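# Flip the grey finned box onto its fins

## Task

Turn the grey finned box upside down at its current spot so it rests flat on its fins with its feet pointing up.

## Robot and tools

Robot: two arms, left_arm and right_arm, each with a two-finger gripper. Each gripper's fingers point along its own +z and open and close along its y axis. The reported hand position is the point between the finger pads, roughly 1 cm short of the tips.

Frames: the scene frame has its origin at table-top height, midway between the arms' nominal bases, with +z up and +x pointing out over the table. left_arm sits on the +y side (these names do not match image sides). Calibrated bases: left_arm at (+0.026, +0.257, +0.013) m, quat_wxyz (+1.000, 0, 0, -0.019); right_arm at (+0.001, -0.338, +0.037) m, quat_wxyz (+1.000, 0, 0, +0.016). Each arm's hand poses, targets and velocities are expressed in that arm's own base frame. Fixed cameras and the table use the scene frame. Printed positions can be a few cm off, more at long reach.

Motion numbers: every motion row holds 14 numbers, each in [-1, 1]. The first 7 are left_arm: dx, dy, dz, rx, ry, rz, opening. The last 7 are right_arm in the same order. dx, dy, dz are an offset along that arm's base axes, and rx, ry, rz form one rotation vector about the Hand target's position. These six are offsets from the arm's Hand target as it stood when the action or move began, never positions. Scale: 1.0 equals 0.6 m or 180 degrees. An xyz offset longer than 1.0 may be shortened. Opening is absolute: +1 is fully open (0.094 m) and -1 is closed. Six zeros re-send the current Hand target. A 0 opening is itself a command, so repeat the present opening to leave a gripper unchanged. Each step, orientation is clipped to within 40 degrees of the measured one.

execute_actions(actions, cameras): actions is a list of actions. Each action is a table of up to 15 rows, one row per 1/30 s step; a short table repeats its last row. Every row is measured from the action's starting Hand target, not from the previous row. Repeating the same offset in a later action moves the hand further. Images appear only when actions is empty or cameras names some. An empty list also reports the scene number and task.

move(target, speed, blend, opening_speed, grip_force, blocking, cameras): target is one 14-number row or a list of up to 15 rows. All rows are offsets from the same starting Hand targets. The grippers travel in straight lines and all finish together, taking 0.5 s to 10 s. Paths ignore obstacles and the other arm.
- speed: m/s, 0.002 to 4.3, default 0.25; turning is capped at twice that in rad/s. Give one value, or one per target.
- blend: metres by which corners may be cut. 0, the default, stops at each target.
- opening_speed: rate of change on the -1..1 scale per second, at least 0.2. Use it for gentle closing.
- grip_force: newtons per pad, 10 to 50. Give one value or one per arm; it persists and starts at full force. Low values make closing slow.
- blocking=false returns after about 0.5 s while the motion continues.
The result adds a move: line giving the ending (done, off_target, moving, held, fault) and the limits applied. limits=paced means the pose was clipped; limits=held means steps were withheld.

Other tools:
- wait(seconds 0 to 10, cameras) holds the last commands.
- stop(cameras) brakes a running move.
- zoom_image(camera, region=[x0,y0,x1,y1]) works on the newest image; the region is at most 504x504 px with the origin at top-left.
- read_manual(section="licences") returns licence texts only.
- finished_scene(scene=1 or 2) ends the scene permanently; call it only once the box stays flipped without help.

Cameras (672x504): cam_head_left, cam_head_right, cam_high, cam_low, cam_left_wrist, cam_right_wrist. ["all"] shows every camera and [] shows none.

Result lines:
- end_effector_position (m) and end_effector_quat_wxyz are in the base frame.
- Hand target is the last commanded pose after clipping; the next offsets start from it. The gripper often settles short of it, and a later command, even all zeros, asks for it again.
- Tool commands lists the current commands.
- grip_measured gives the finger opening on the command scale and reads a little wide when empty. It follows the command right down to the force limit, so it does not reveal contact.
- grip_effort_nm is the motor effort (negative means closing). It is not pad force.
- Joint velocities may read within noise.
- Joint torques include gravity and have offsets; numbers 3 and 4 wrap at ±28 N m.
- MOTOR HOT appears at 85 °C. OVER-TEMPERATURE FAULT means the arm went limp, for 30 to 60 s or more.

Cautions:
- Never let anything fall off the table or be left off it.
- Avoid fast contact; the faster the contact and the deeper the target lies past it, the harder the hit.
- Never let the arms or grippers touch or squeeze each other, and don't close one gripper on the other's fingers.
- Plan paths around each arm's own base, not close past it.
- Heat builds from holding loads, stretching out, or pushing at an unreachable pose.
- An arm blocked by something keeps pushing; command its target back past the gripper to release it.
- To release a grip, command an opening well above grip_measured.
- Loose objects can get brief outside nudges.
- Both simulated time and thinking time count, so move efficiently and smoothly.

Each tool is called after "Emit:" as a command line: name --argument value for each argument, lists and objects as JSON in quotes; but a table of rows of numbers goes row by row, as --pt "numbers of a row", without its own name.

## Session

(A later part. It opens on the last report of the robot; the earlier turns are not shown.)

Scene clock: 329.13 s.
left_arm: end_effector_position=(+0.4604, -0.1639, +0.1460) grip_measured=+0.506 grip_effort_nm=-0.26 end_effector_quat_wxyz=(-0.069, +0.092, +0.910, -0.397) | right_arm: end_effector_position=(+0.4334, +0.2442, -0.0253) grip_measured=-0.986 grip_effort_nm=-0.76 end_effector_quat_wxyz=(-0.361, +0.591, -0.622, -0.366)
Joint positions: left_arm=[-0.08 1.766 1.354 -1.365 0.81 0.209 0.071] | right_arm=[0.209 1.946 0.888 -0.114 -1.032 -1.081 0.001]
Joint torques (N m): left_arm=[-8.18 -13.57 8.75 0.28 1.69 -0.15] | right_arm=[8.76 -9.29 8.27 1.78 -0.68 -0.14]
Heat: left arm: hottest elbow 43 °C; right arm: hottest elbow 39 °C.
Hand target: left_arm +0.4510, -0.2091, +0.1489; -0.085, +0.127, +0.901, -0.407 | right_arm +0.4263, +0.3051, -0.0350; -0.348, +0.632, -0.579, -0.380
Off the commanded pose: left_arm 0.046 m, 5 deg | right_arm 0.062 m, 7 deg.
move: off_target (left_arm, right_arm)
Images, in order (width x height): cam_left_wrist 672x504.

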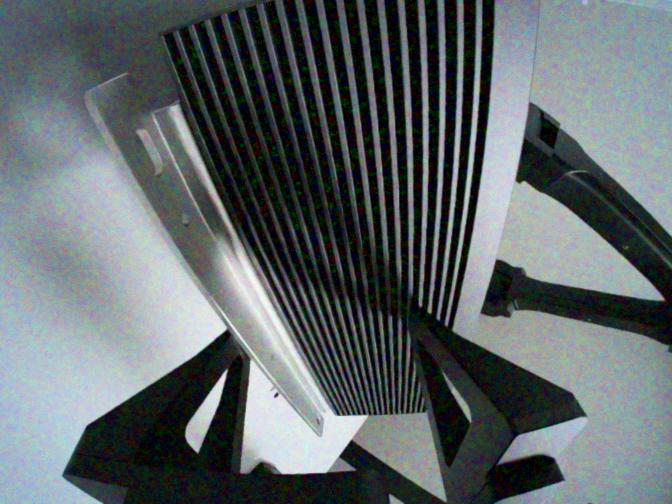

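Emit:
move --target '[0,0,0,0,0,0,0.4, 0,0,0,0,0,0,-1]' --speed 0.06 --opening_speed 0.3 --cameras '["cam_left_wrist"]'

Emit:
zoom_image --camera "cam_left_wrist" --region '[170, 240, 470, 440]'

Scene clock: 335.43 s.
left_arm: end_effector_position=(+0.4603, -0.1636, +0.1455) grip_measured=+0.407 grip_effort_nm=-0.31 end_effector_quat_wxyz=(-0.070, +0.092, +0.911, -0.396) | right_arm: end_effector_position=(+0.4333, +0.2445, -0.0253) grip_measured=-0.986 grip_effort_nm=-0.76 end_effector_quat_wxyz=(-0.360, +0.591, -0.622, -0.366)
Joint positions: left_arm=[-0.08 1.766 1.354 -1.365 0.807 0.209 0.066] | right_arm=[0.21 1.946 0.888 -0.114 -1.032 -1.081 0.001]
Joint torques (N m): left_arm=[-8.06 -13.51 8.73 0.24 1.84 -0.15] | right_arm=[9.17 -8.88 8.29 1.77 -0.7 -0.14]
Heat: left arm: hottest elbow 43 °C; right arm: hottest elbow 40 °C.
Hand target: left_arm +0.4510, -0.2089, +0.1489; -0.085, +0.127, +0.901, -0.407 | right_arm +0.4262, +0.3052, -0.0351; -0.348, +0.632, -0.579, -0.380
Off the commanded pose: left_arm 0.047 m, 5 deg | right_arm 0.062 m, 7 deg.
move: off_target (left_arm, right_arm)
Images, in order (width x height): cam_left_wrist 672x504.

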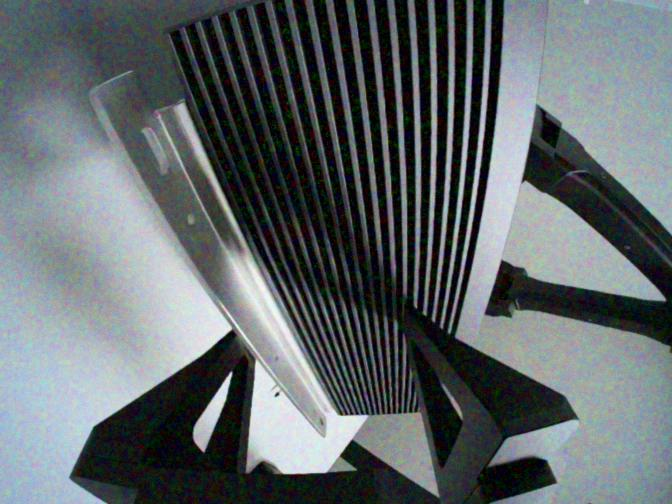

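Scaled by 1.680 from the camera's 672x504 image, which has a finer 960x720 frame.

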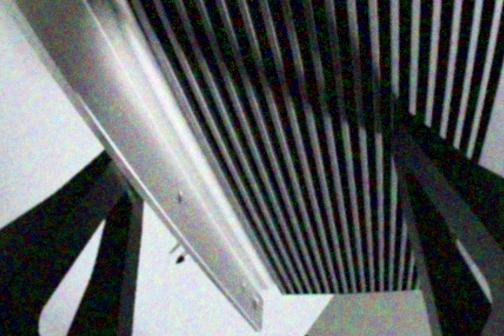

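Emit:
move --target '[0,0.01,0.02,0,0,0,0.25, 0,0,0,0,0,0,-1]' --speed 0.06 --opening_speed 0.3 --cameras '["cam_left_wrist","cam_high"]'

Emit:
zoom_image --camera "cam_left_wrist" --region '[170, 240, 470, 440]'

Scene clock: 346.13 s.
left_arm: end_effector_position=(+0.4558, -0.1639, +0.1471) grip_measured=+0.253 grip_effort_nm=-0.11 end_effector_quat_wxyz=(-0.080, +0.087, +0.910, -0.398) | right_arm: end_effector_position=(+0.4335, +0.2479, -0.0253) grip_measured=-0.986 grip_effort_nm=-0.76 end_effector_quat_wxyz=(-0.360, +0.593, -0.620, -0.367)
Joint positions: left_arm=[-0.081 1.766 1.354 -1.389 0.811 0.209 0.059] | right_arm=[0.217 1.949 0.893 -0.114 -1.032 -1.081 0.001]
Joint torques (N m): left_arm=[-7.3 -14.51 10.07 -0.35 1.6 -0.01] | right_arm=[8.64 -9.47 7.99 1.7 -0.71 -0.16]
Heat: left arm: hottest elbow 43 °C; right arm: hottest elbow 40 °C.
Hand target: left_arm +0.4510, -0.2030, +0.1609; -0.085, +0.127, +0.901, -0.407 | right_arm +0.4262, +0.3052, -0.0351; -0.348, +0.632, -0.578, -0.380
Off the commanded pose: left_arm 0.042 m, 5 deg | right_arm 0.059 m, 7 deg.
move: off_target (left_arm, right_arm)
Images, in order (width x height): cam_high 672x504, cam_left_wrist 672x504.

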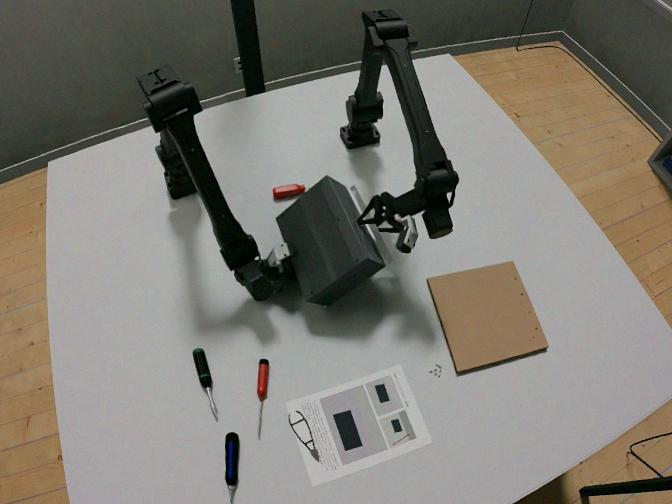

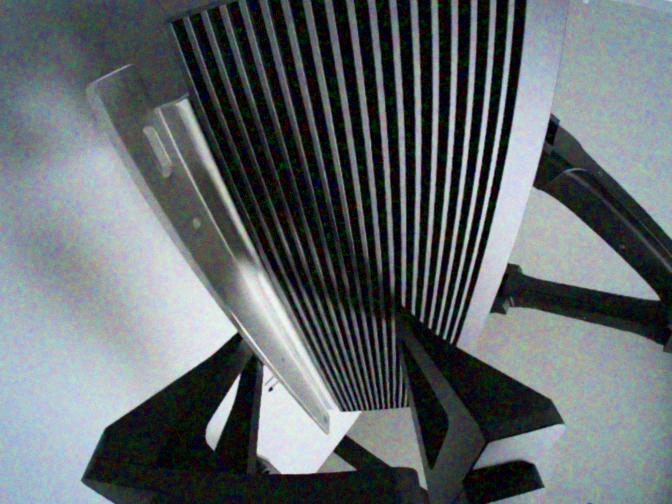

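Scaled by 1.680 from the camera's 672x504 image, which has a finer 960x720 frame.

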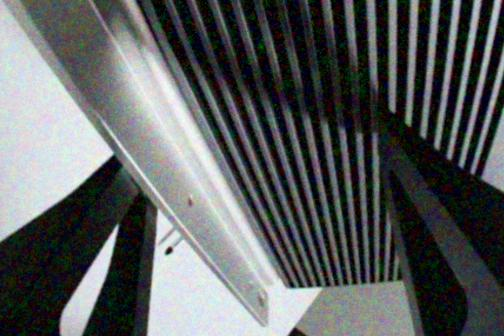

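Emit:
move --target '[0,0.008,-0.01,0,0,0,-0.1, 0,0,0,0,0,0,-1]' --speed 0.06 --opening_speed 0.3 --cameras '["cam_left_wrist"]'

Emit:
zoom_image --camera "cam_left_wrist" --region '[170, 240, 470, 440]'

Scene clock: 381.73 s.
left_arm: end_effector_position=(+0.4554, -0.1637, +0.1468) grip_measured=-0.095 grip_effort_nm=-0.18 end_effector_quat_wxyz=(-0.080, +0.089, +0.910, -0.397) | right_arm: end_effector_position=(+0.4339, +0.2499, -0.0253) grip_measured=-0.986 grip_effort_nm=-0.76 end_effector_quat_wxyz=(-0.360, +0.595, -0.618, -0.367)
Joint positions: left_arm=[-0.081 1.766 1.354 -1.39 0.808 0.214 0.043] | right_arm=[0.22 1.951 0.897 -0.114 -1.032 -1.081 0.001]
Joint torques (N m): left_arm=[-6.42 -13.92 9.5 -0.14 1.64 0.08] | right_arm=[8.35 -9.47 7.86 1.74 -0.66 -0.11]
Heat: left arm: hottest elbow 44 °C; right arm: hottest elbow 41 °C.
Hand target: left_arm +0.4510, -0.1982, +0.1549; -0.085, +0.127, +0.901, -0.407 | right_arm +0.4263, +0.3052, -0.0351; -0.348, +0.632, -0.579, -0.380
Off the commanded pose: left_arm 0.036 m, 5 deg | right_arm 0.057 m, 7 deg.
move: off_target (left_arm, right_arm)
Images, in order (width x height): cam_left_wrist 672x504.

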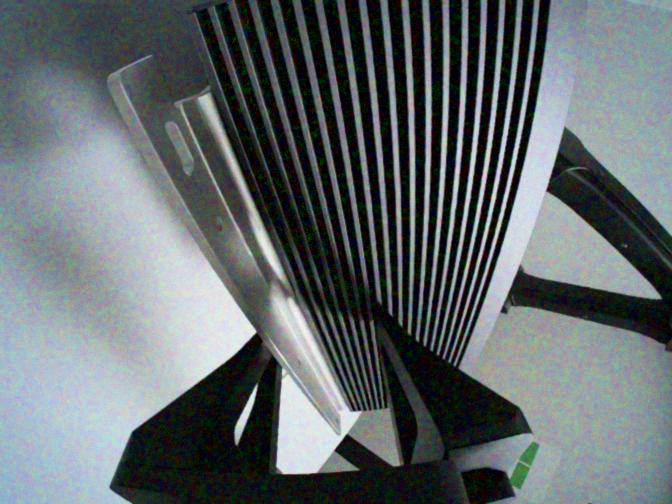

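Scaled by 1.680 from the camera's 672x504 image, which has a finer 960x720 frame.

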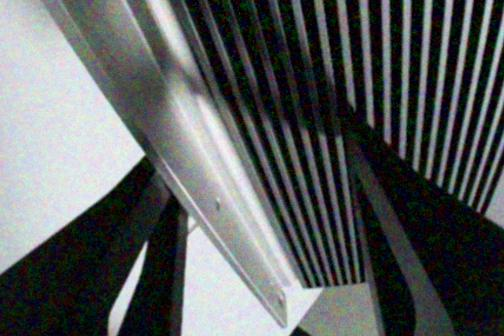

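Emit:
move --target '[0,0.006,-0.008,0,0,0,-0.5, 0,0,0,0,0,0,-1]' --speed 0.06 --opening_speed 0.3 --cameras '["cam_left_wrist"]'

Emit:
zoom_image --camera "cam_left_wrist" --region '[170, 240, 470, 440]'

Scene clock: 390.73 s.
left_arm: end_effector_position=(+0.4554, -0.1645, +0.1474) grip_measured=-0.495 grip_effort_nm=-0.18 end_effector_quat_wxyz=(-0.078, +0.094, +0.909, -0.399) | right_arm: end_effector_position=(+0.4342, +0.2520, -0.0251) grip_measured=-0.986 grip_effort_nm=-0.76 end_effector_quat_wxyz=(-0.360, +0.596, -0.617, -0.367)
Joint positions: left_arm=[-0.082 1.766 1.354 -1.39 0.813 0.225 0.024] | right_arm=[0.225 1.952 0.9 -0.114 -1.032 -1.081 0.001]
Joint torques (N m): left_arm=[-5.89 -13.45 9.02 0.05 1.39 0.06] | right_arm=[7.88 -9.64 7.64 1.85 -0.65 -0.11]
Heat: left arm: hottest elbow 44 °C; right arm: hottest elbow 40 °C.
Hand target: left_arm +0.4510, -0.1946, +0.1501; -0.085, +0.127, +0.901, -0.407 | right_arm +0.4264, +0.3052, -0.0349; -0.348, +0.632, -0.578, -0.380
Off the commanded pose: left_arm 0.031 m, 4 deg | right_arm 0.055 m, 6 deg.
move: off_target (left_arm, right_arm)
Images, in order (width x height): cam_left_wrist 672x504.

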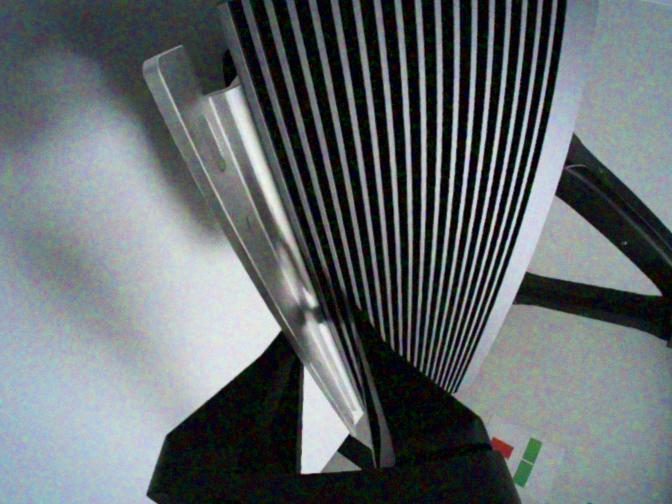

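Scaled by 1.680 from the camera's 672x504 image, which has a finer 960x720 frame.

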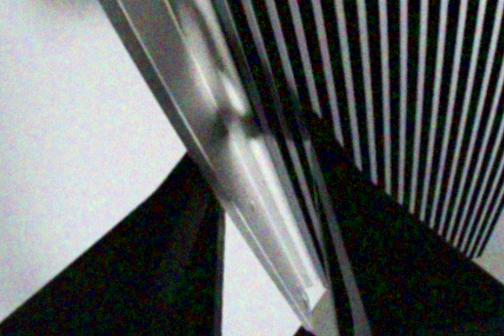

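Emit:
move --target '[0,0.004,-0.005,0,0,0,-0.75, 0,0,0,0,0,0,-1]' --speed 0.06 --opening_speed 0.3 --cameras '["cam_left_wrist"]'

Emit:
zoom_image --camera "cam_left_wrist" --region '[170, 240, 470, 440]'

Scene clock: 398.73 s.
left_arm: end_effector_position=(+0.4555, -0.1648, +0.1477) grip_measured=-0.742 grip_effort_nm=-0.36 end_effector_quat_wxyz=(-0.076, +0.097, +0.908, -0.401) | right_arm: end_effector_position=(+0.4343, +0.2528, -0.0252) grip_measured=-0.986 grip_effort_nm=-0.76 end_effector_quat_wxyz=(-0.360, +0.597, -0.616, -0.367)
Joint positions: left_arm=[-0.082 1.766 1.354 -1.39 0.816 0.233 0.012] | right_arm=[0.226 1.953 0.901 -0.114 -1.032 -1.081 0.001]
Joint torques (N m): left_arm=[-5.3 -13.16 8.76 0.17 1.21 0.05] | right_arm=[7.53 -9.76 7.6 1.83 -0.66 -0.11]
Heat: left arm: hottest elbow 44 °C; right arm: hottest elbow 40 °C.
Hand target: left_arm +0.4510, -0.1922, +0.1471; -0.085, +0.127, +0.901, -0.407 | right_arm +0.4263, +0.3052, -0.0349; -0.348, +0.632, -0.578, -0.380
Off the commanded pose: left_arm 0.028 m, 4 deg | right_arm 0.054 m, 6 deg.
move: off_target (left_arm, right_arm)
Images, in order (width x height): cam_left_wrist 672x504.

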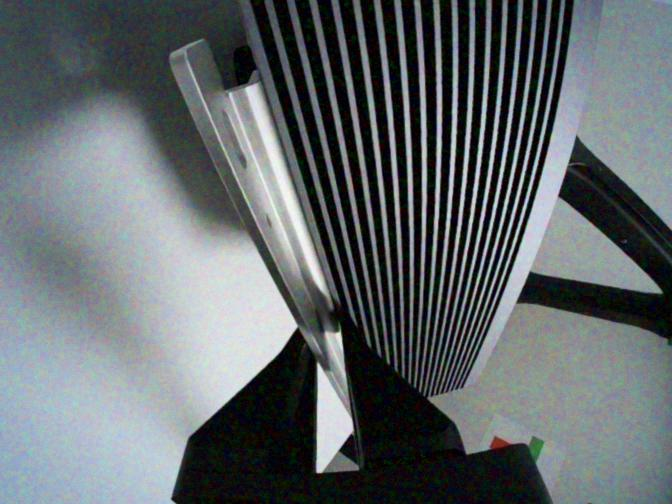

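Scaled by 1.680 from the camera's 672x504 image, which has a finer 960x720 frame.

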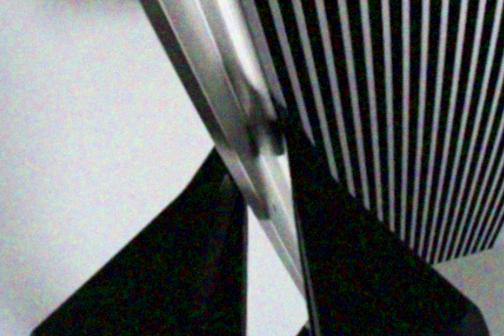

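Emit:
move --target '[0,0.002,-0.003,0,0,0,-1, 0,0,0,0,0,0,-1]' --speed 0.06 --opening_speed 0.3 --cameras '["cam_left_wrist","cam_high"]'

Emit:
zoom_image --camera "cam_left_wrist" --region '[170, 240, 470, 440]'

Scene clock: 407.27 s.
left_arm: end_effector_position=(+0.4557, -0.1660, +0.1490) grip_measured=-0.816 grip_effort_nm=-1.01 end_effector_quat_wxyz=(-0.075, +0.097, +0.906, -0.405) | right_arm: end_effector_position=(+0.4343, +0.2530, -0.0253) grip_measured=-0.986 grip_effort_nm=-0.76 end_effector_quat_wxyz=(-0.360, +0.597, -0.616, -0.368)
Joint positions: left_arm=[-0.082 1.766 1.354 -1.39 0.826 0.234 0.009] | right_arm=[0.227 1.953 0.902 -0.114 -1.032 -1.081 0.001]
Joint torques (N m): left_arm=[-5.07 -12.75 8.58 0.25 0.81 0.07] | right_arm=[7.59 -9.88 7.65 1.8 -0.62 -0.09]
Heat: left arm: hottest elbow 44 °C; right arm: hottest elbow 39 °C.
Hand target: left_arm +0.4510, -0.1910, +0.1452; -0.085, +0.127, +0.901, -0.407 | right_arm +0.4263, +0.3052, -0.0350; -0.348, +0.632, -0.578, -0.380
Off the commanded pose: left_arm 0.026 m, 4 deg | right_arm 0.054 m, 6 deg.
move: off_target (left_arm, right_arm)
Images, in order (width x height): cam_high 672x504, cam_left_wrist 672x504.

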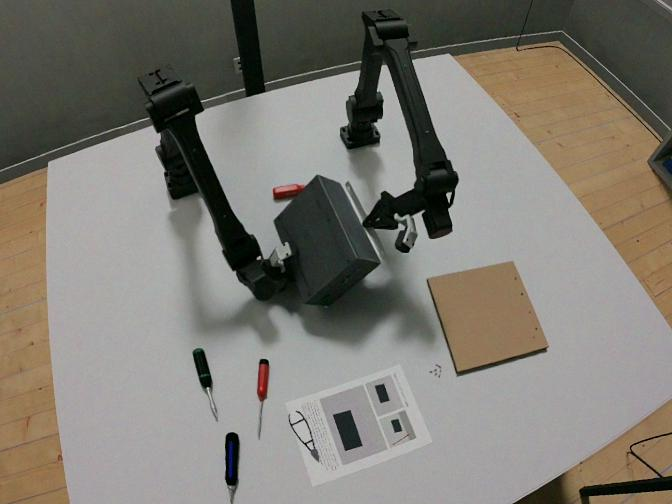

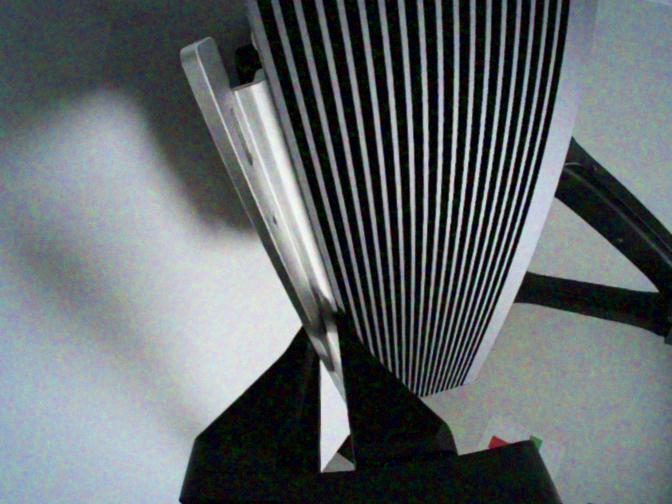

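Scaled by 1.680 from the camera's 672x504 image, which has a finer 960x720 frame.

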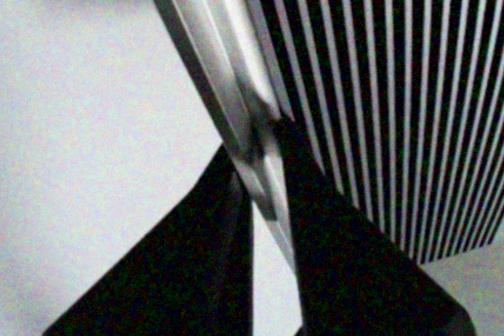

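Emit:
execute_actions --actions '[]' --cameras '["cam_right_wrist","cam_low","cam_head_right"]'

Scene clock: 426.57 s.
left_arm: end_effector_position=(+0.4557, -0.1660, +0.1490) grip_measured=-0.816 grip_effort_nm=-1.01 end_effector_quat_wxyz=(-0.075, +0.097, +0.906, -0.405) | right_arm: end_effector_position=(+0.4343, +0.2530, -0.0253) grip_measured=-0.986 grip_effort_nm=-0.76 end_effector_quat_wxyz=(-0.360, +0.597, -0.616, -0.368)
Joint positions: left_arm=[-0.082 1.766 1.354 -1.39 0.826 0.234 0.009] | right_arm=[0.227 1.953 0.902 -0.114 -1.032 -1.081 0.001]
Joint velocities: within noise
Joint torques (N m): left_arm=[-5.19 -12.92 8.57 0.27 0.81 0.07] | right_arm=[8.12 -10.93 7.54 1.89 -0.64 -0.1]
Heat: left arm: hottest elbow 44 °C; right arm: hottest elbow 39 °C.
Hand target: left_arm +0.4510, -0.1910, +0.1452; -0.085, +0.127, +0.901, -0.407 | right_arm +0.4263, +0.3052, -0.0350; -0.348, +0.632, -0.578, -0.380
Tool commands: left_gripper/opening=-1.0 right_gripper/opening=-1.0
Off the commanded pose: left_arm 0.026 m, 4 deg | right_arm 0.054 m, 6 deg.
Images, in order (width x height): cam_head_right 672x504, cam_low 672x504, cam_right_wrist 672x504.

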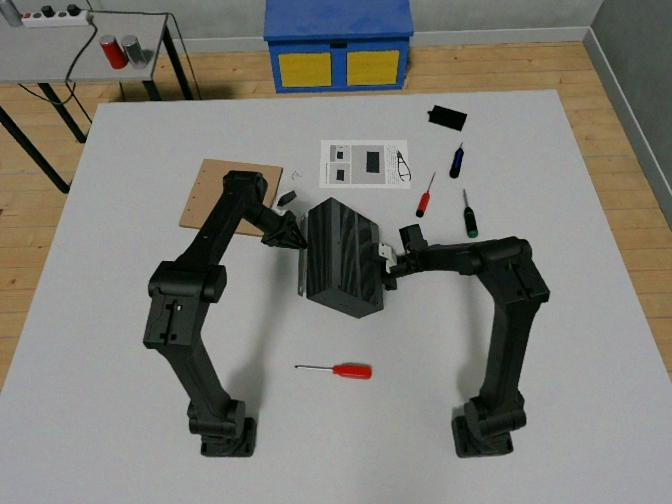

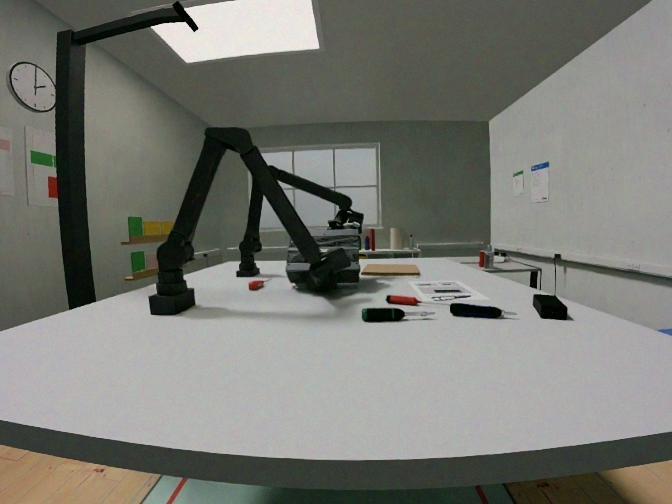

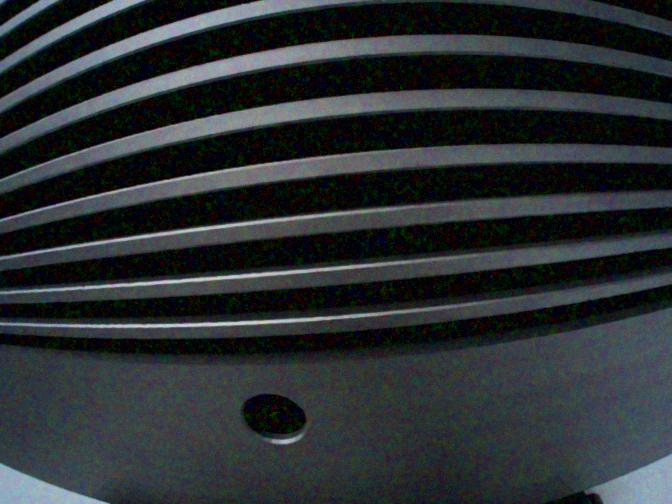

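Emit:
move --pt "0 0.03 0.01 0 0 0 -1 0 -0.06 0 0 0 0 -1" --pt "0 0.03 0.02 0 0 0 -1 0.0 -0.25 0 0 0 0 -1" --pt "0 0.03 0.02 0 0 0 -1 0.0 -0.3 0.1 0 0 0 -1" --speed '[0.05,0.07,0.12]' --blend 0.01 --cameras '["cam_left_wrist","cam_high","cam_right_wrist"]'

Scene clock: 471.90 s.
left_arm: end_effector_position=(+0.4516, -0.1629, +0.1495) grip_measured=-0.817 grip_effort_nm=-1.01 end_effector_quat_wxyz=(-0.083, +0.097, +0.906, -0.404) | right_arm: end_effector_position=(+0.4130, +0.1315, +0.0189) grip_measured=-0.986 grip_effort_nm=-0.75 end_effector_quat_wxyz=(-0.339, +0.628, -0.581, -0.391)
Joint positions: left_arm=[-0.077 1.766 1.354 -1.416 0.82 0.249 0.009] | right_arm=[-0.05 1.905 1.02 -0.98 -1.065 -1.873 0.001]
Joint torques (N m): left_arm=[-2.67 -13.8 9.96 -1.29 0.68 0.4] | right_arm=[-1.85 -13.68 6.64 -0.23 -0.52 -0.21]
Heat: left arm: hottest elbow 44 °C; right arm: hottest elbow 38 °C.
Hand target: left_arm +0.4510, -0.1731, +0.1574; -0.085, +0.127, +0.901, -0.407 | right_arm +0.4263, +0.1251, +0.0250; -0.348, +0.632, -0.578, -0.380
Off the commanded pose: left_arm 0.013 m, 3 deg | right_arm 0.016 m, 2 deg.
move: off_target (left_arm, right_arm)
Images, in order (width x height): cam_high 672x504, cam_left_wrist 672x504, cam_right_wrist 672x504.

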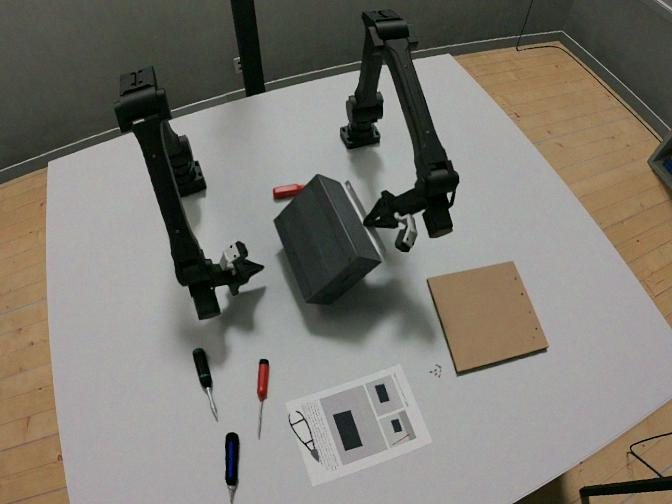

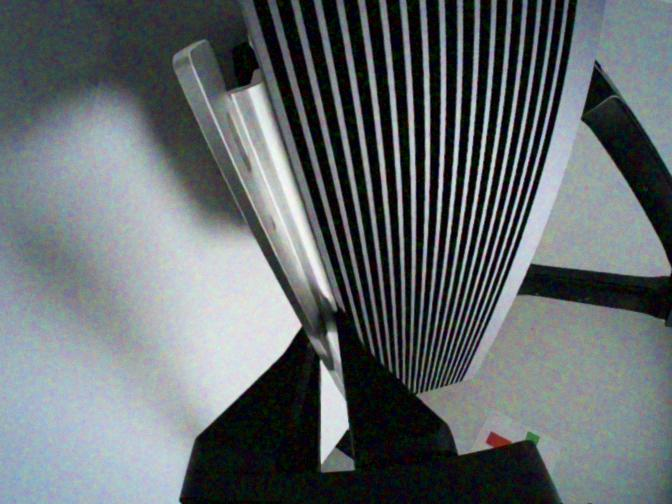

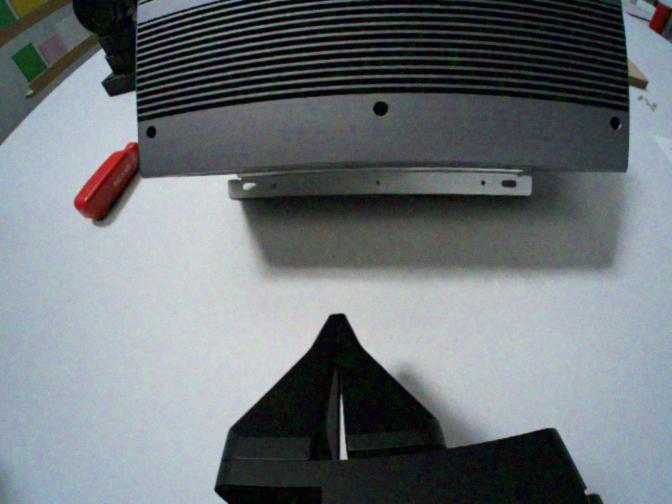

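Emit:
move --target '[-0.033,0.433,0.01,0,0,0,-1, 0,0,0,0,0,0,-1]' --speed 0.05 --cameras '["cam_left_wrist","cam_head_left","cam_right_wrist"]'

Scene clock: 490.50 s.
left_arm: end_effector_position=(+0.4139, +0.0593, +0.1330) grip_measured=-0.805 grip_effort_nm=-1.01 end_effector_quat_wxyz=(-0.070, +0.061, +0.914, -0.395) | right_arm: end_effector_position=(+0.4130, +0.1315, +0.0189) grip_measured=-0.986 grip_effort_nm=-0.75 end_effector_quat_wxyz=(-0.340, +0.628, -0.581, -0.391)
Joint positions: left_arm=[0.393 1.812 1.354 -1.683 0.634 0.717 0.009] | right_arm=[-0.05 1.905 1.02 -0.98 -1.065 -1.874 0.001]
Joint torques (N m): left_arm=[1.96 -17.38 12.34 -0.28 -0.94 0.5] | right_arm=[-2.14 -14.1 6.68 -0.32 -0.53 -0.15]
Heat: left arm: hottest elbow 45 °C; right arm: hottest elbow 38 °C.
Hand target: left_arm +0.4312, +0.0868, +0.1633; -0.085, +0.127, +0.901, -0.407 | right_arm +0.4263, +0.1251, +0.0250; -0.348, +0.632, -0.578, -0.380
Off the commanded pose: left_arm 0.044 m, 8 deg | right_arm 0.016 m, 2 deg.
joint read past its limit (left arm) — joint 4 (wrist pitch), lower limit.
joint sent to its limit (left arm) — joint 4 (wrist pitch), lower limit. The joint targets are off in orientation, not in position.
move: off_target (left_arm, right_arm)
Images, in order (width x height): cam_head_left 672x504, cam_left_wrist 672x504, cam_right_wrist 672x504.

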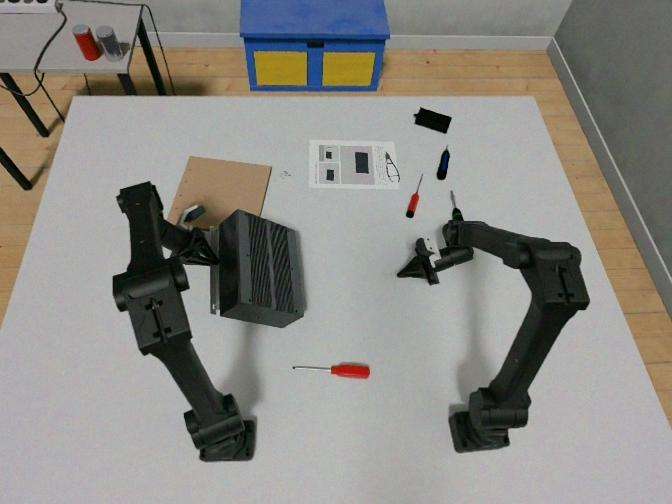

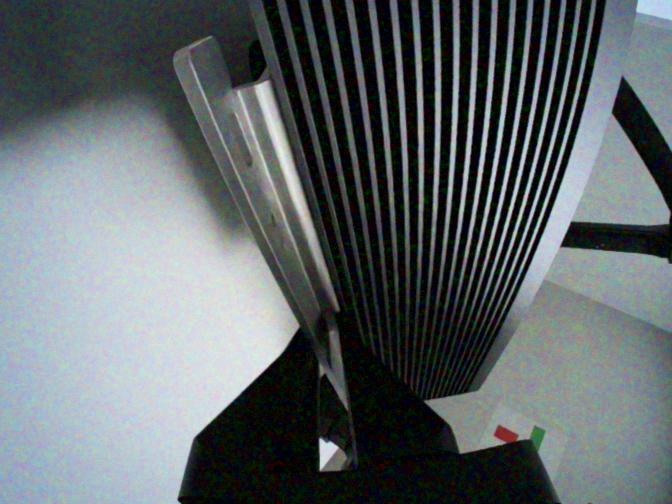

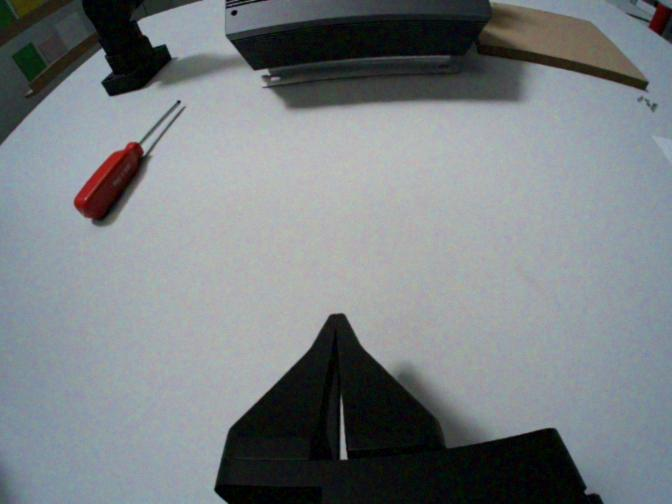

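Emit:
move --pt "-0.0033 -0.0557 0.037 0.072 -0.0043 0 -1 0 0 0 0 0 0 -1" --pt "-0.0072 -0.1198 0.058 0.1441 -0.0087 0 -1 0 0 0 0 0 0 -1" --speed 0.05 --blend 0.01 --cameras '["cam_left_wrist","cam_head_left","cam_right_wrist"]'

Scene clock: 538.97 s.
left_arm: end_effector_position=(+0.4215, +0.0019, +0.1839) grip_measured=-0.801 grip_effort_nm=-1.01 end_effector_quat_wxyz=(-0.120, +0.079, +0.964, -0.224) | right_arm: end_effector_position=(+0.4130, +0.1315, +0.0189) grip_measured=-0.986 grip_effort_nm=-0.75 end_effector_quat_wxyz=(-0.340, +0.628, -0.581, -0.391)
Joint positions: left_arm=[0.157 1.678 1.426 -1.68 0.374 0.389 0.009] | right_arm=[-0.05 1.905 1.02 -0.98 -1.065 -1.874 0.001]
Joint torques (N m): left_arm=[-0.38 -14.92 10.37 0.01 -2.02 0.31] | right_arm=[-1.61 -13.22 6.67 -0.18 -0.53 -0.12]
Heat: left arm: hottest elbow 49 °C; right arm: hottest elbow 37 °C.
Hand target: left_arm +0.4268, +0.0149, +0.1981; -0.099, +0.110, +0.970, -0.192 | right_arm +0.4263, +0.1251, +0.0250; -0.348, +0.632, -0.578, -0.380
Off the commanded pose: left_arm 0.020 m, 6 deg | right_arm 0.016 m, 2 deg.
joint read past its limit (left arm) — joint 4 (wrist pitch), lower limit.
move: off_target (left_arm, right_arm)
Images, in order (width x height): cam_head_left 672x504, cam_left_wrist 672x504, cam_right_wrist 672x504.

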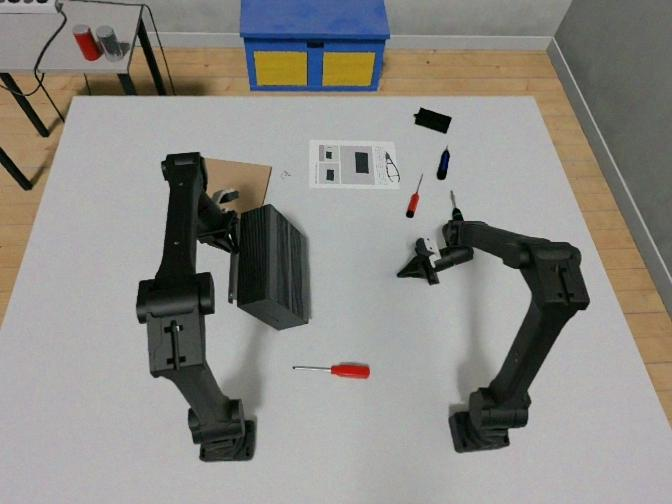

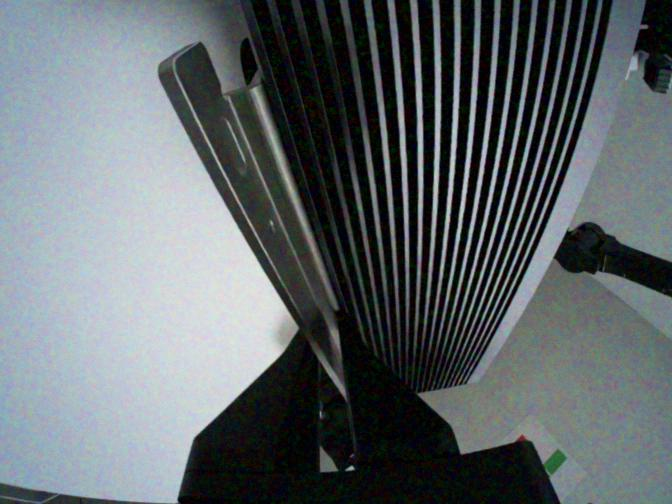

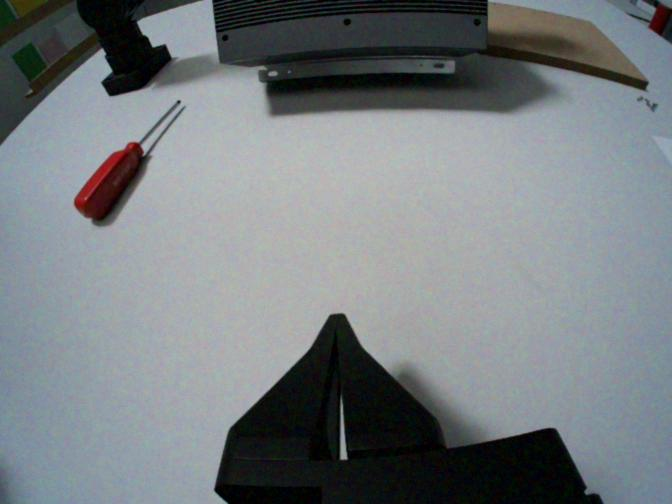

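Emit:
move --pt "-0.0043 -0.0717 0.015 0.0665 -0.004 0 -1 0 0 0 0 0 0 -1" --pt "-0.0083 -0.138 0.016 0.1275 -0.0077 0 -1 0 0 0 0 0 0 -1" --speed '[0.05,0.03]' --blend 0.01 --cameras '["cam_left_wrist","cam_right_wrist","cam_high"]'

Scene clock: 557.80 s.
left_arm: end_effector_position=(+0.4193, -0.0745, +0.2057) grip_measured=-0.857 grip_effort_nm=-1.00 end_effector_quat_wxyz=(-0.106, +0.094, +0.990, -0.004) | right_arm: end_effector_position=(+0.4130, +0.1315, +0.0189) grip_measured=-0.986 grip_effort_nm=-0.75 end_effector_quat_wxyz=(-0.340, +0.628, -0.581, -0.391)
Joint positions: left_arm=[-0.165 1.599 1.444 -1.626 0.023 0.025 0.007] | right_arm=[-0.05 1.905 1.02 -0.98 -1.065 -1.874 0.001]
Joint torques (N m): left_arm=[-0.03 -11.99 9.33 -0.18 -0.7 -0.21] | right_arm=[-1.67 -13.86 6.53 -0.34 -0.55 -0.13]
Heat: left arm: hottest elbow 48 °C; right arm: hottest elbow 37 °C.
Hand target: left_arm +0.4218, -0.0679, +0.2077; -0.107, +0.091, +0.990, +0.006 | right_arm +0.4263, +0.1251, +0.0250; -0.348, +0.632, -0.578, -0.380
Off the commanded pose: left_arm 0.007 m, 1 deg | right_arm 0.016 m, 2 deg.
move: off_target (right_arm)
Images, in order (width x height): cam_high 672x504, cam_left_wrist 672x504, cam_right_wrist 672x504.

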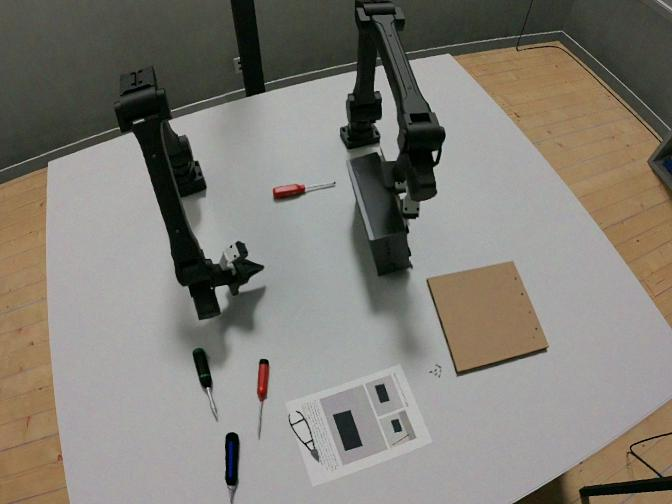

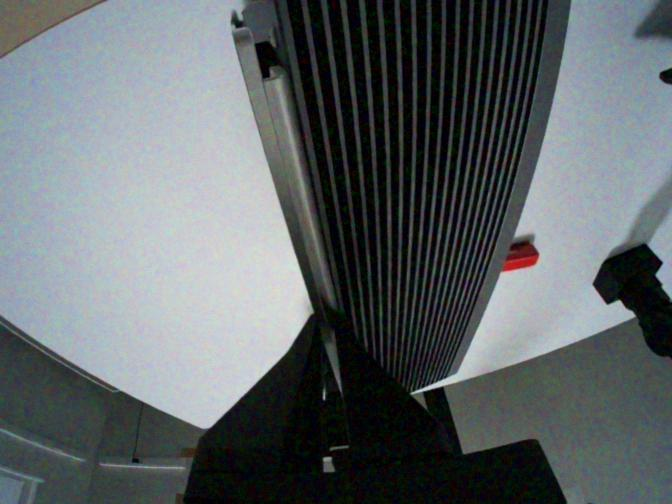

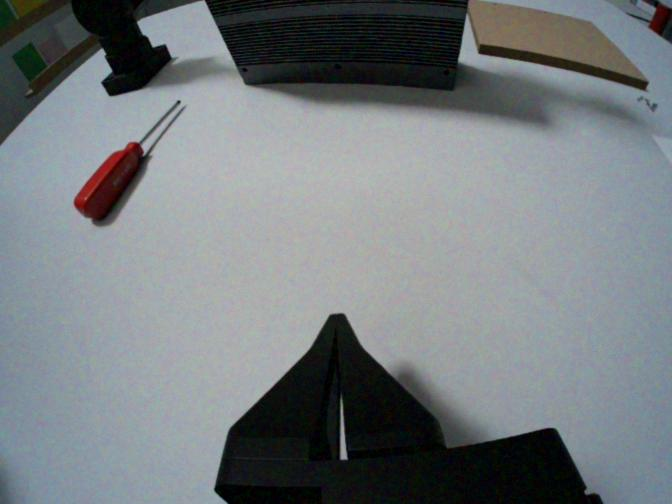

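Emit:
move --target '[-0.004,-0.07,-0.005,0.038,-0.002,0,-1, 0,0,0,0,0,0,-1]' --speed 0.025 --cameras '["cam_left_wrist","cam_right_wrist"]'

Scene clock: 564.63 s.
left_arm: end_effector_position=(+0.4153, -0.1032, +0.2104) grip_measured=-0.858 grip_effort_nm=-1.01 end_effector_quat_wxyz=(-0.095, +0.083, +0.990, +0.060) | right_arm: end_effector_position=(+0.4130, +0.1315, +0.0189) grip_measured=-0.986 grip_effort_nm=-0.75 end_effector_quat_wxyz=(-0.340, +0.628, -0.581, -0.391)
Joint positions: left_arm=[-0.275 1.602 1.459 -1.638 -0.081 -0.116 0.007] | right_arm=[-0.05 1.905 1.02 -0.98 -1.065 -1.874 0.001]
Joint torques (N m): left_arm=[-1.85 -9.58 10.32 -0.47 -0.07 -0.33] | right_arm=[-1.49 -13.16 6.76 -0.36 -0.55 -0.19]
Heat: left arm: hottest elbow 48 °C; right arm: hottest elbow 37 °C.
Hand target: left_arm +0.4194, -0.1099, +0.2047; -0.109, +0.084, +0.988, +0.065 | right_arm +0.4263, +0.1251, +0.0250; -0.348, +0.632, -0.578, -0.380
Off the commanded pose: left_arm 0.010 m, 2 deg | right_arm 0.016 m, 2 deg.
move: off_target (right_arm)
Images, in order (width x height): cam_left_wrist 672x504, cam_right_wrist 672x504.

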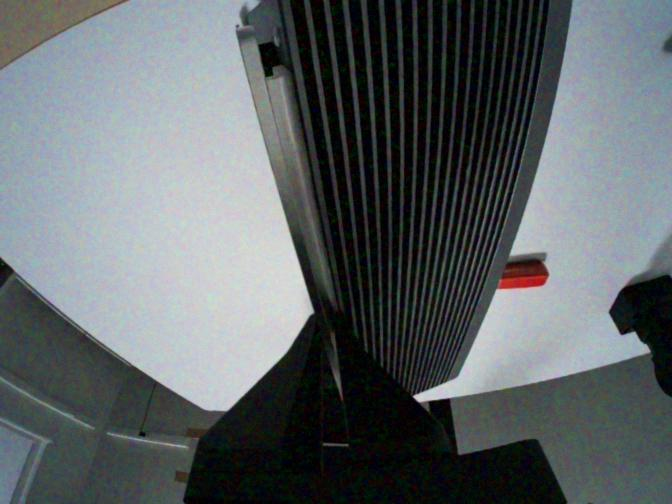

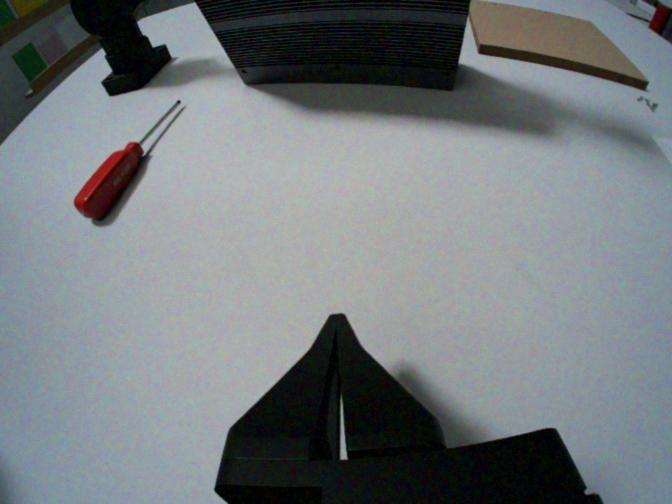

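Emit:
move --target '[0.0,0.022,0.0,-0.02,0.001,0,-1, 0,0,0,0,0,0,-1]' --speed 0.025 --cameras '["cam_high","cam_head_left","cam_head_right"]'

Scene clock: 577.57 s.
left_arm: end_effector_position=(+0.4166, -0.0967, +0.2100) grip_measured=-0.859 grip_effort_nm=-1.01 end_effector_quat_wxyz=(-0.101, +0.081, +0.991, +0.037) | right_arm: end_effector_position=(+0.4130, +0.1315, +0.0189) grip_measured=-0.986 grip_effort_nm=-0.75 end_effector_quat_wxyz=(-0.340, +0.628, -0.581, -0.391)
Joint positions: left_arm=[-0.244 1.602 1.459 -1.638 -0.041 -0.084 0.007] | right_arm=[-0.05 1.905 1.02 -0.98 -1.065 -1.874 0.001]
Joint torques (N m): left_arm=[-0.44 -10.99 8.9 0.2 0.29 -0.01] | right_arm=[-1.67 -13.33 6.76 -0.38 -0.51 -0.14]
Heat: left arm: hottest elbow 49 °C; right arm: hottest elbow 37 °C.
Hand target: left_arm +0.4195, -0.0966, +0.2047; -0.108, +0.087, +0.990, +0.034 | right_arm +0.4263, +0.1251, +0.0250; -0.348, +0.632, -0.578, -0.380
Off the commanded pose: left_arm 0.006 m, 1 deg | right_arm 0.016 m, 2 deg.
move: off_target (right_arm)
Images, in order (width x height): cam_head_left 672x504, cam_head_right 672x504, cam_high 672x504.

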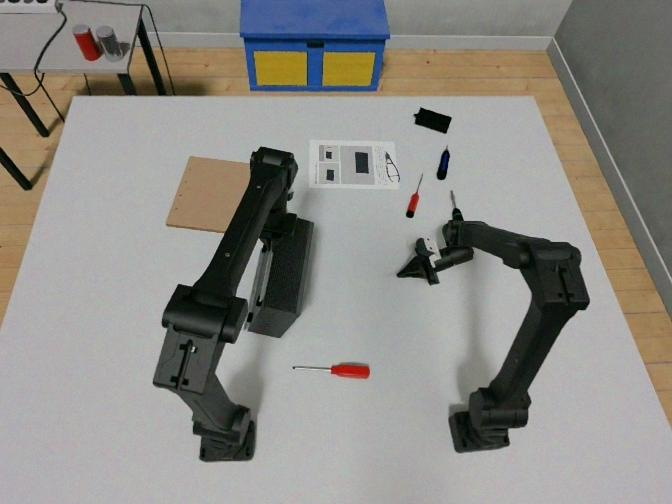

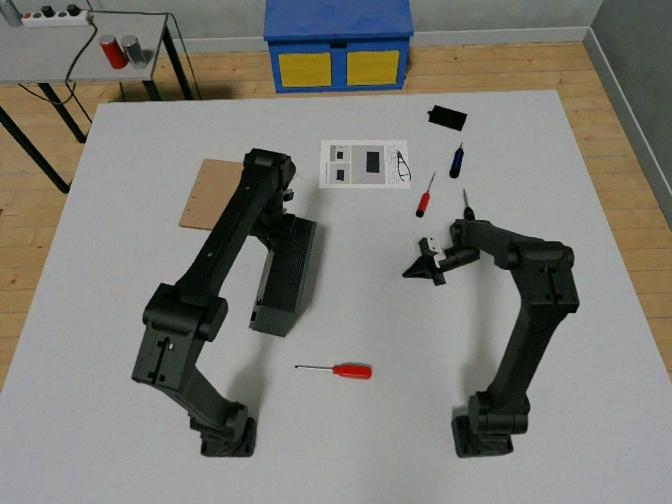

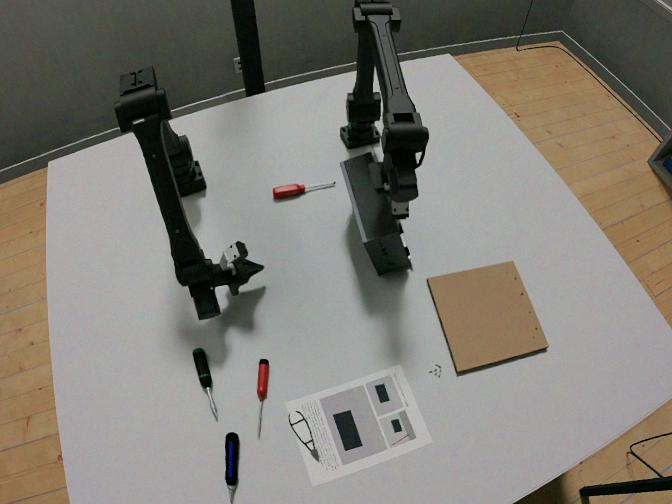

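Emit:
move --pt "0.0 0.0 0.004 0 0 0 -0.3 0 0 0 0 0 0 -1" --pt "0.0 0.0 0.1 0 0 0 -0.3 0 0 0 0 0 0 -1" --speed '[0.03,0.06]' --opening_speed 0.4 --cameras '["cam_left_wrist","cam_right_wrist","cam_head_left","cam_high"]'

Scene clock: 592.00 s.
left_arm: end_effector_position=(+0.4117, -0.0934, +0.2487) grip_measured=-0.302 grip_effort_nm=0.15 end_effector_quat_wxyz=(-0.069, +0.082, +0.994, +0.030) | right_arm: end_effector_position=(+0.4130, +0.1315, +0.0189) grip_measured=-0.986 grip_effort_nm=-0.75 end_effector_quat_wxyz=(-0.340, +0.628, -0.581, -0.391)
Joint positions: left_arm=[-0.238 1.536 1.49 -1.67 -0.038 -0.076 0.033] | right_arm=[-0.05 1.905 1.02 -0.98 -1.065 -1.874 0.001]
Joint torques (N m): left_arm=[-0.97 -11.81 11.79 0.05 0.16 -0.07] | right_arm=[-1.55 -13.86 6.75 -0.36 -0.53 -0.11]
Heat: left arm: hottest elbow 49 °C; right arm: hottest elbow 37 °C.
Hand target: left_arm +0.4194, -0.0966, +0.2647; -0.108, +0.087, +0.990, +0.034 | right_arm +0.4263, +0.1251, +0.0250; -0.348, +0.632, -0.578, -0.380
Off the commanded pose: left_arm 0.018 m, 5 deg | right_arm 0.016 m, 2 deg.
joint sent to its limit (left arm) — joint 4 (wrist pitch), lower limit. The joint targets are off in orientation, not in position.
move: off_target (left_arm, right_arm)
Images, in order (width x height): cam_head_left 672x504, cam_high 672x504, cam_left_wrist 672x504, cam_right_wrist 672x504.

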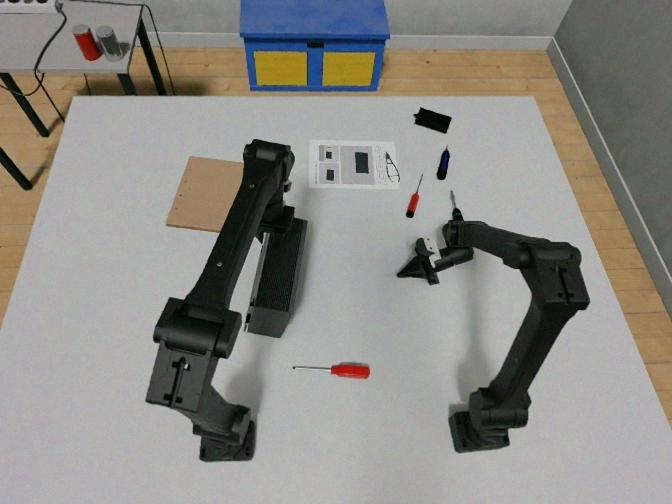

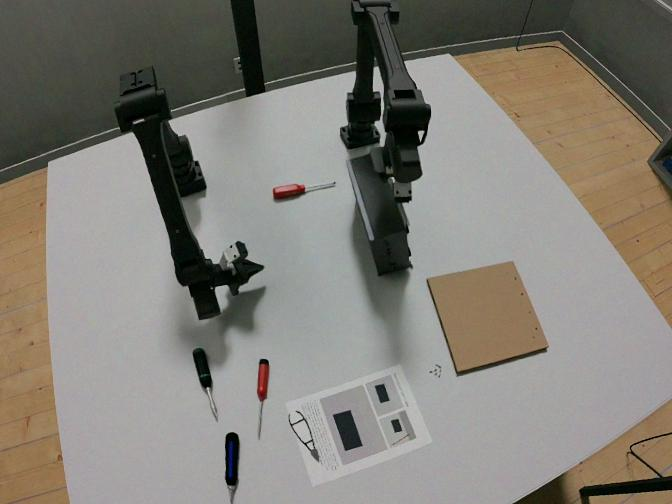

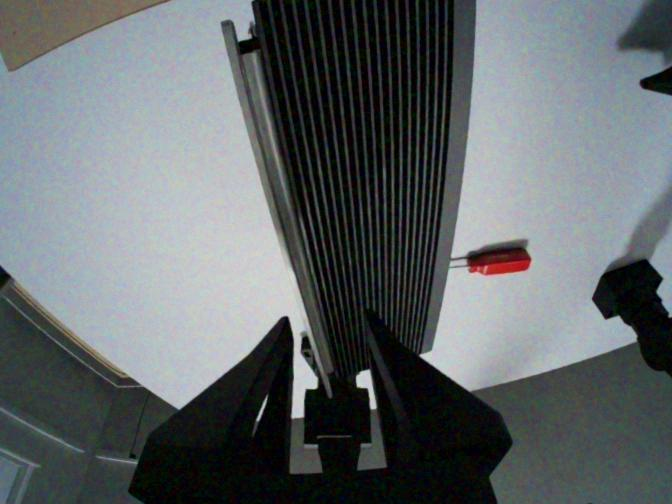

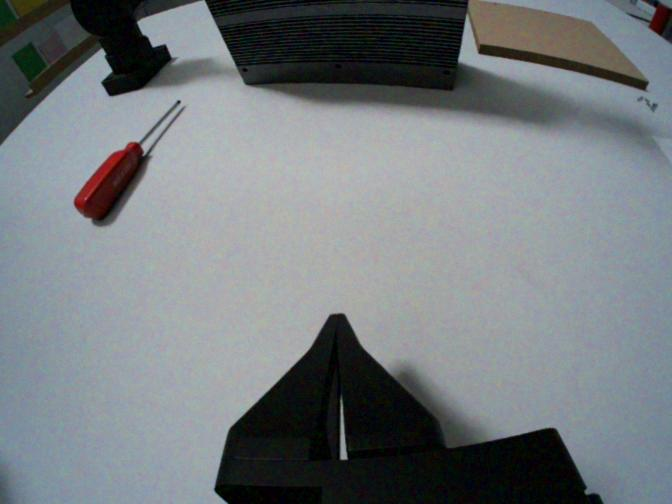

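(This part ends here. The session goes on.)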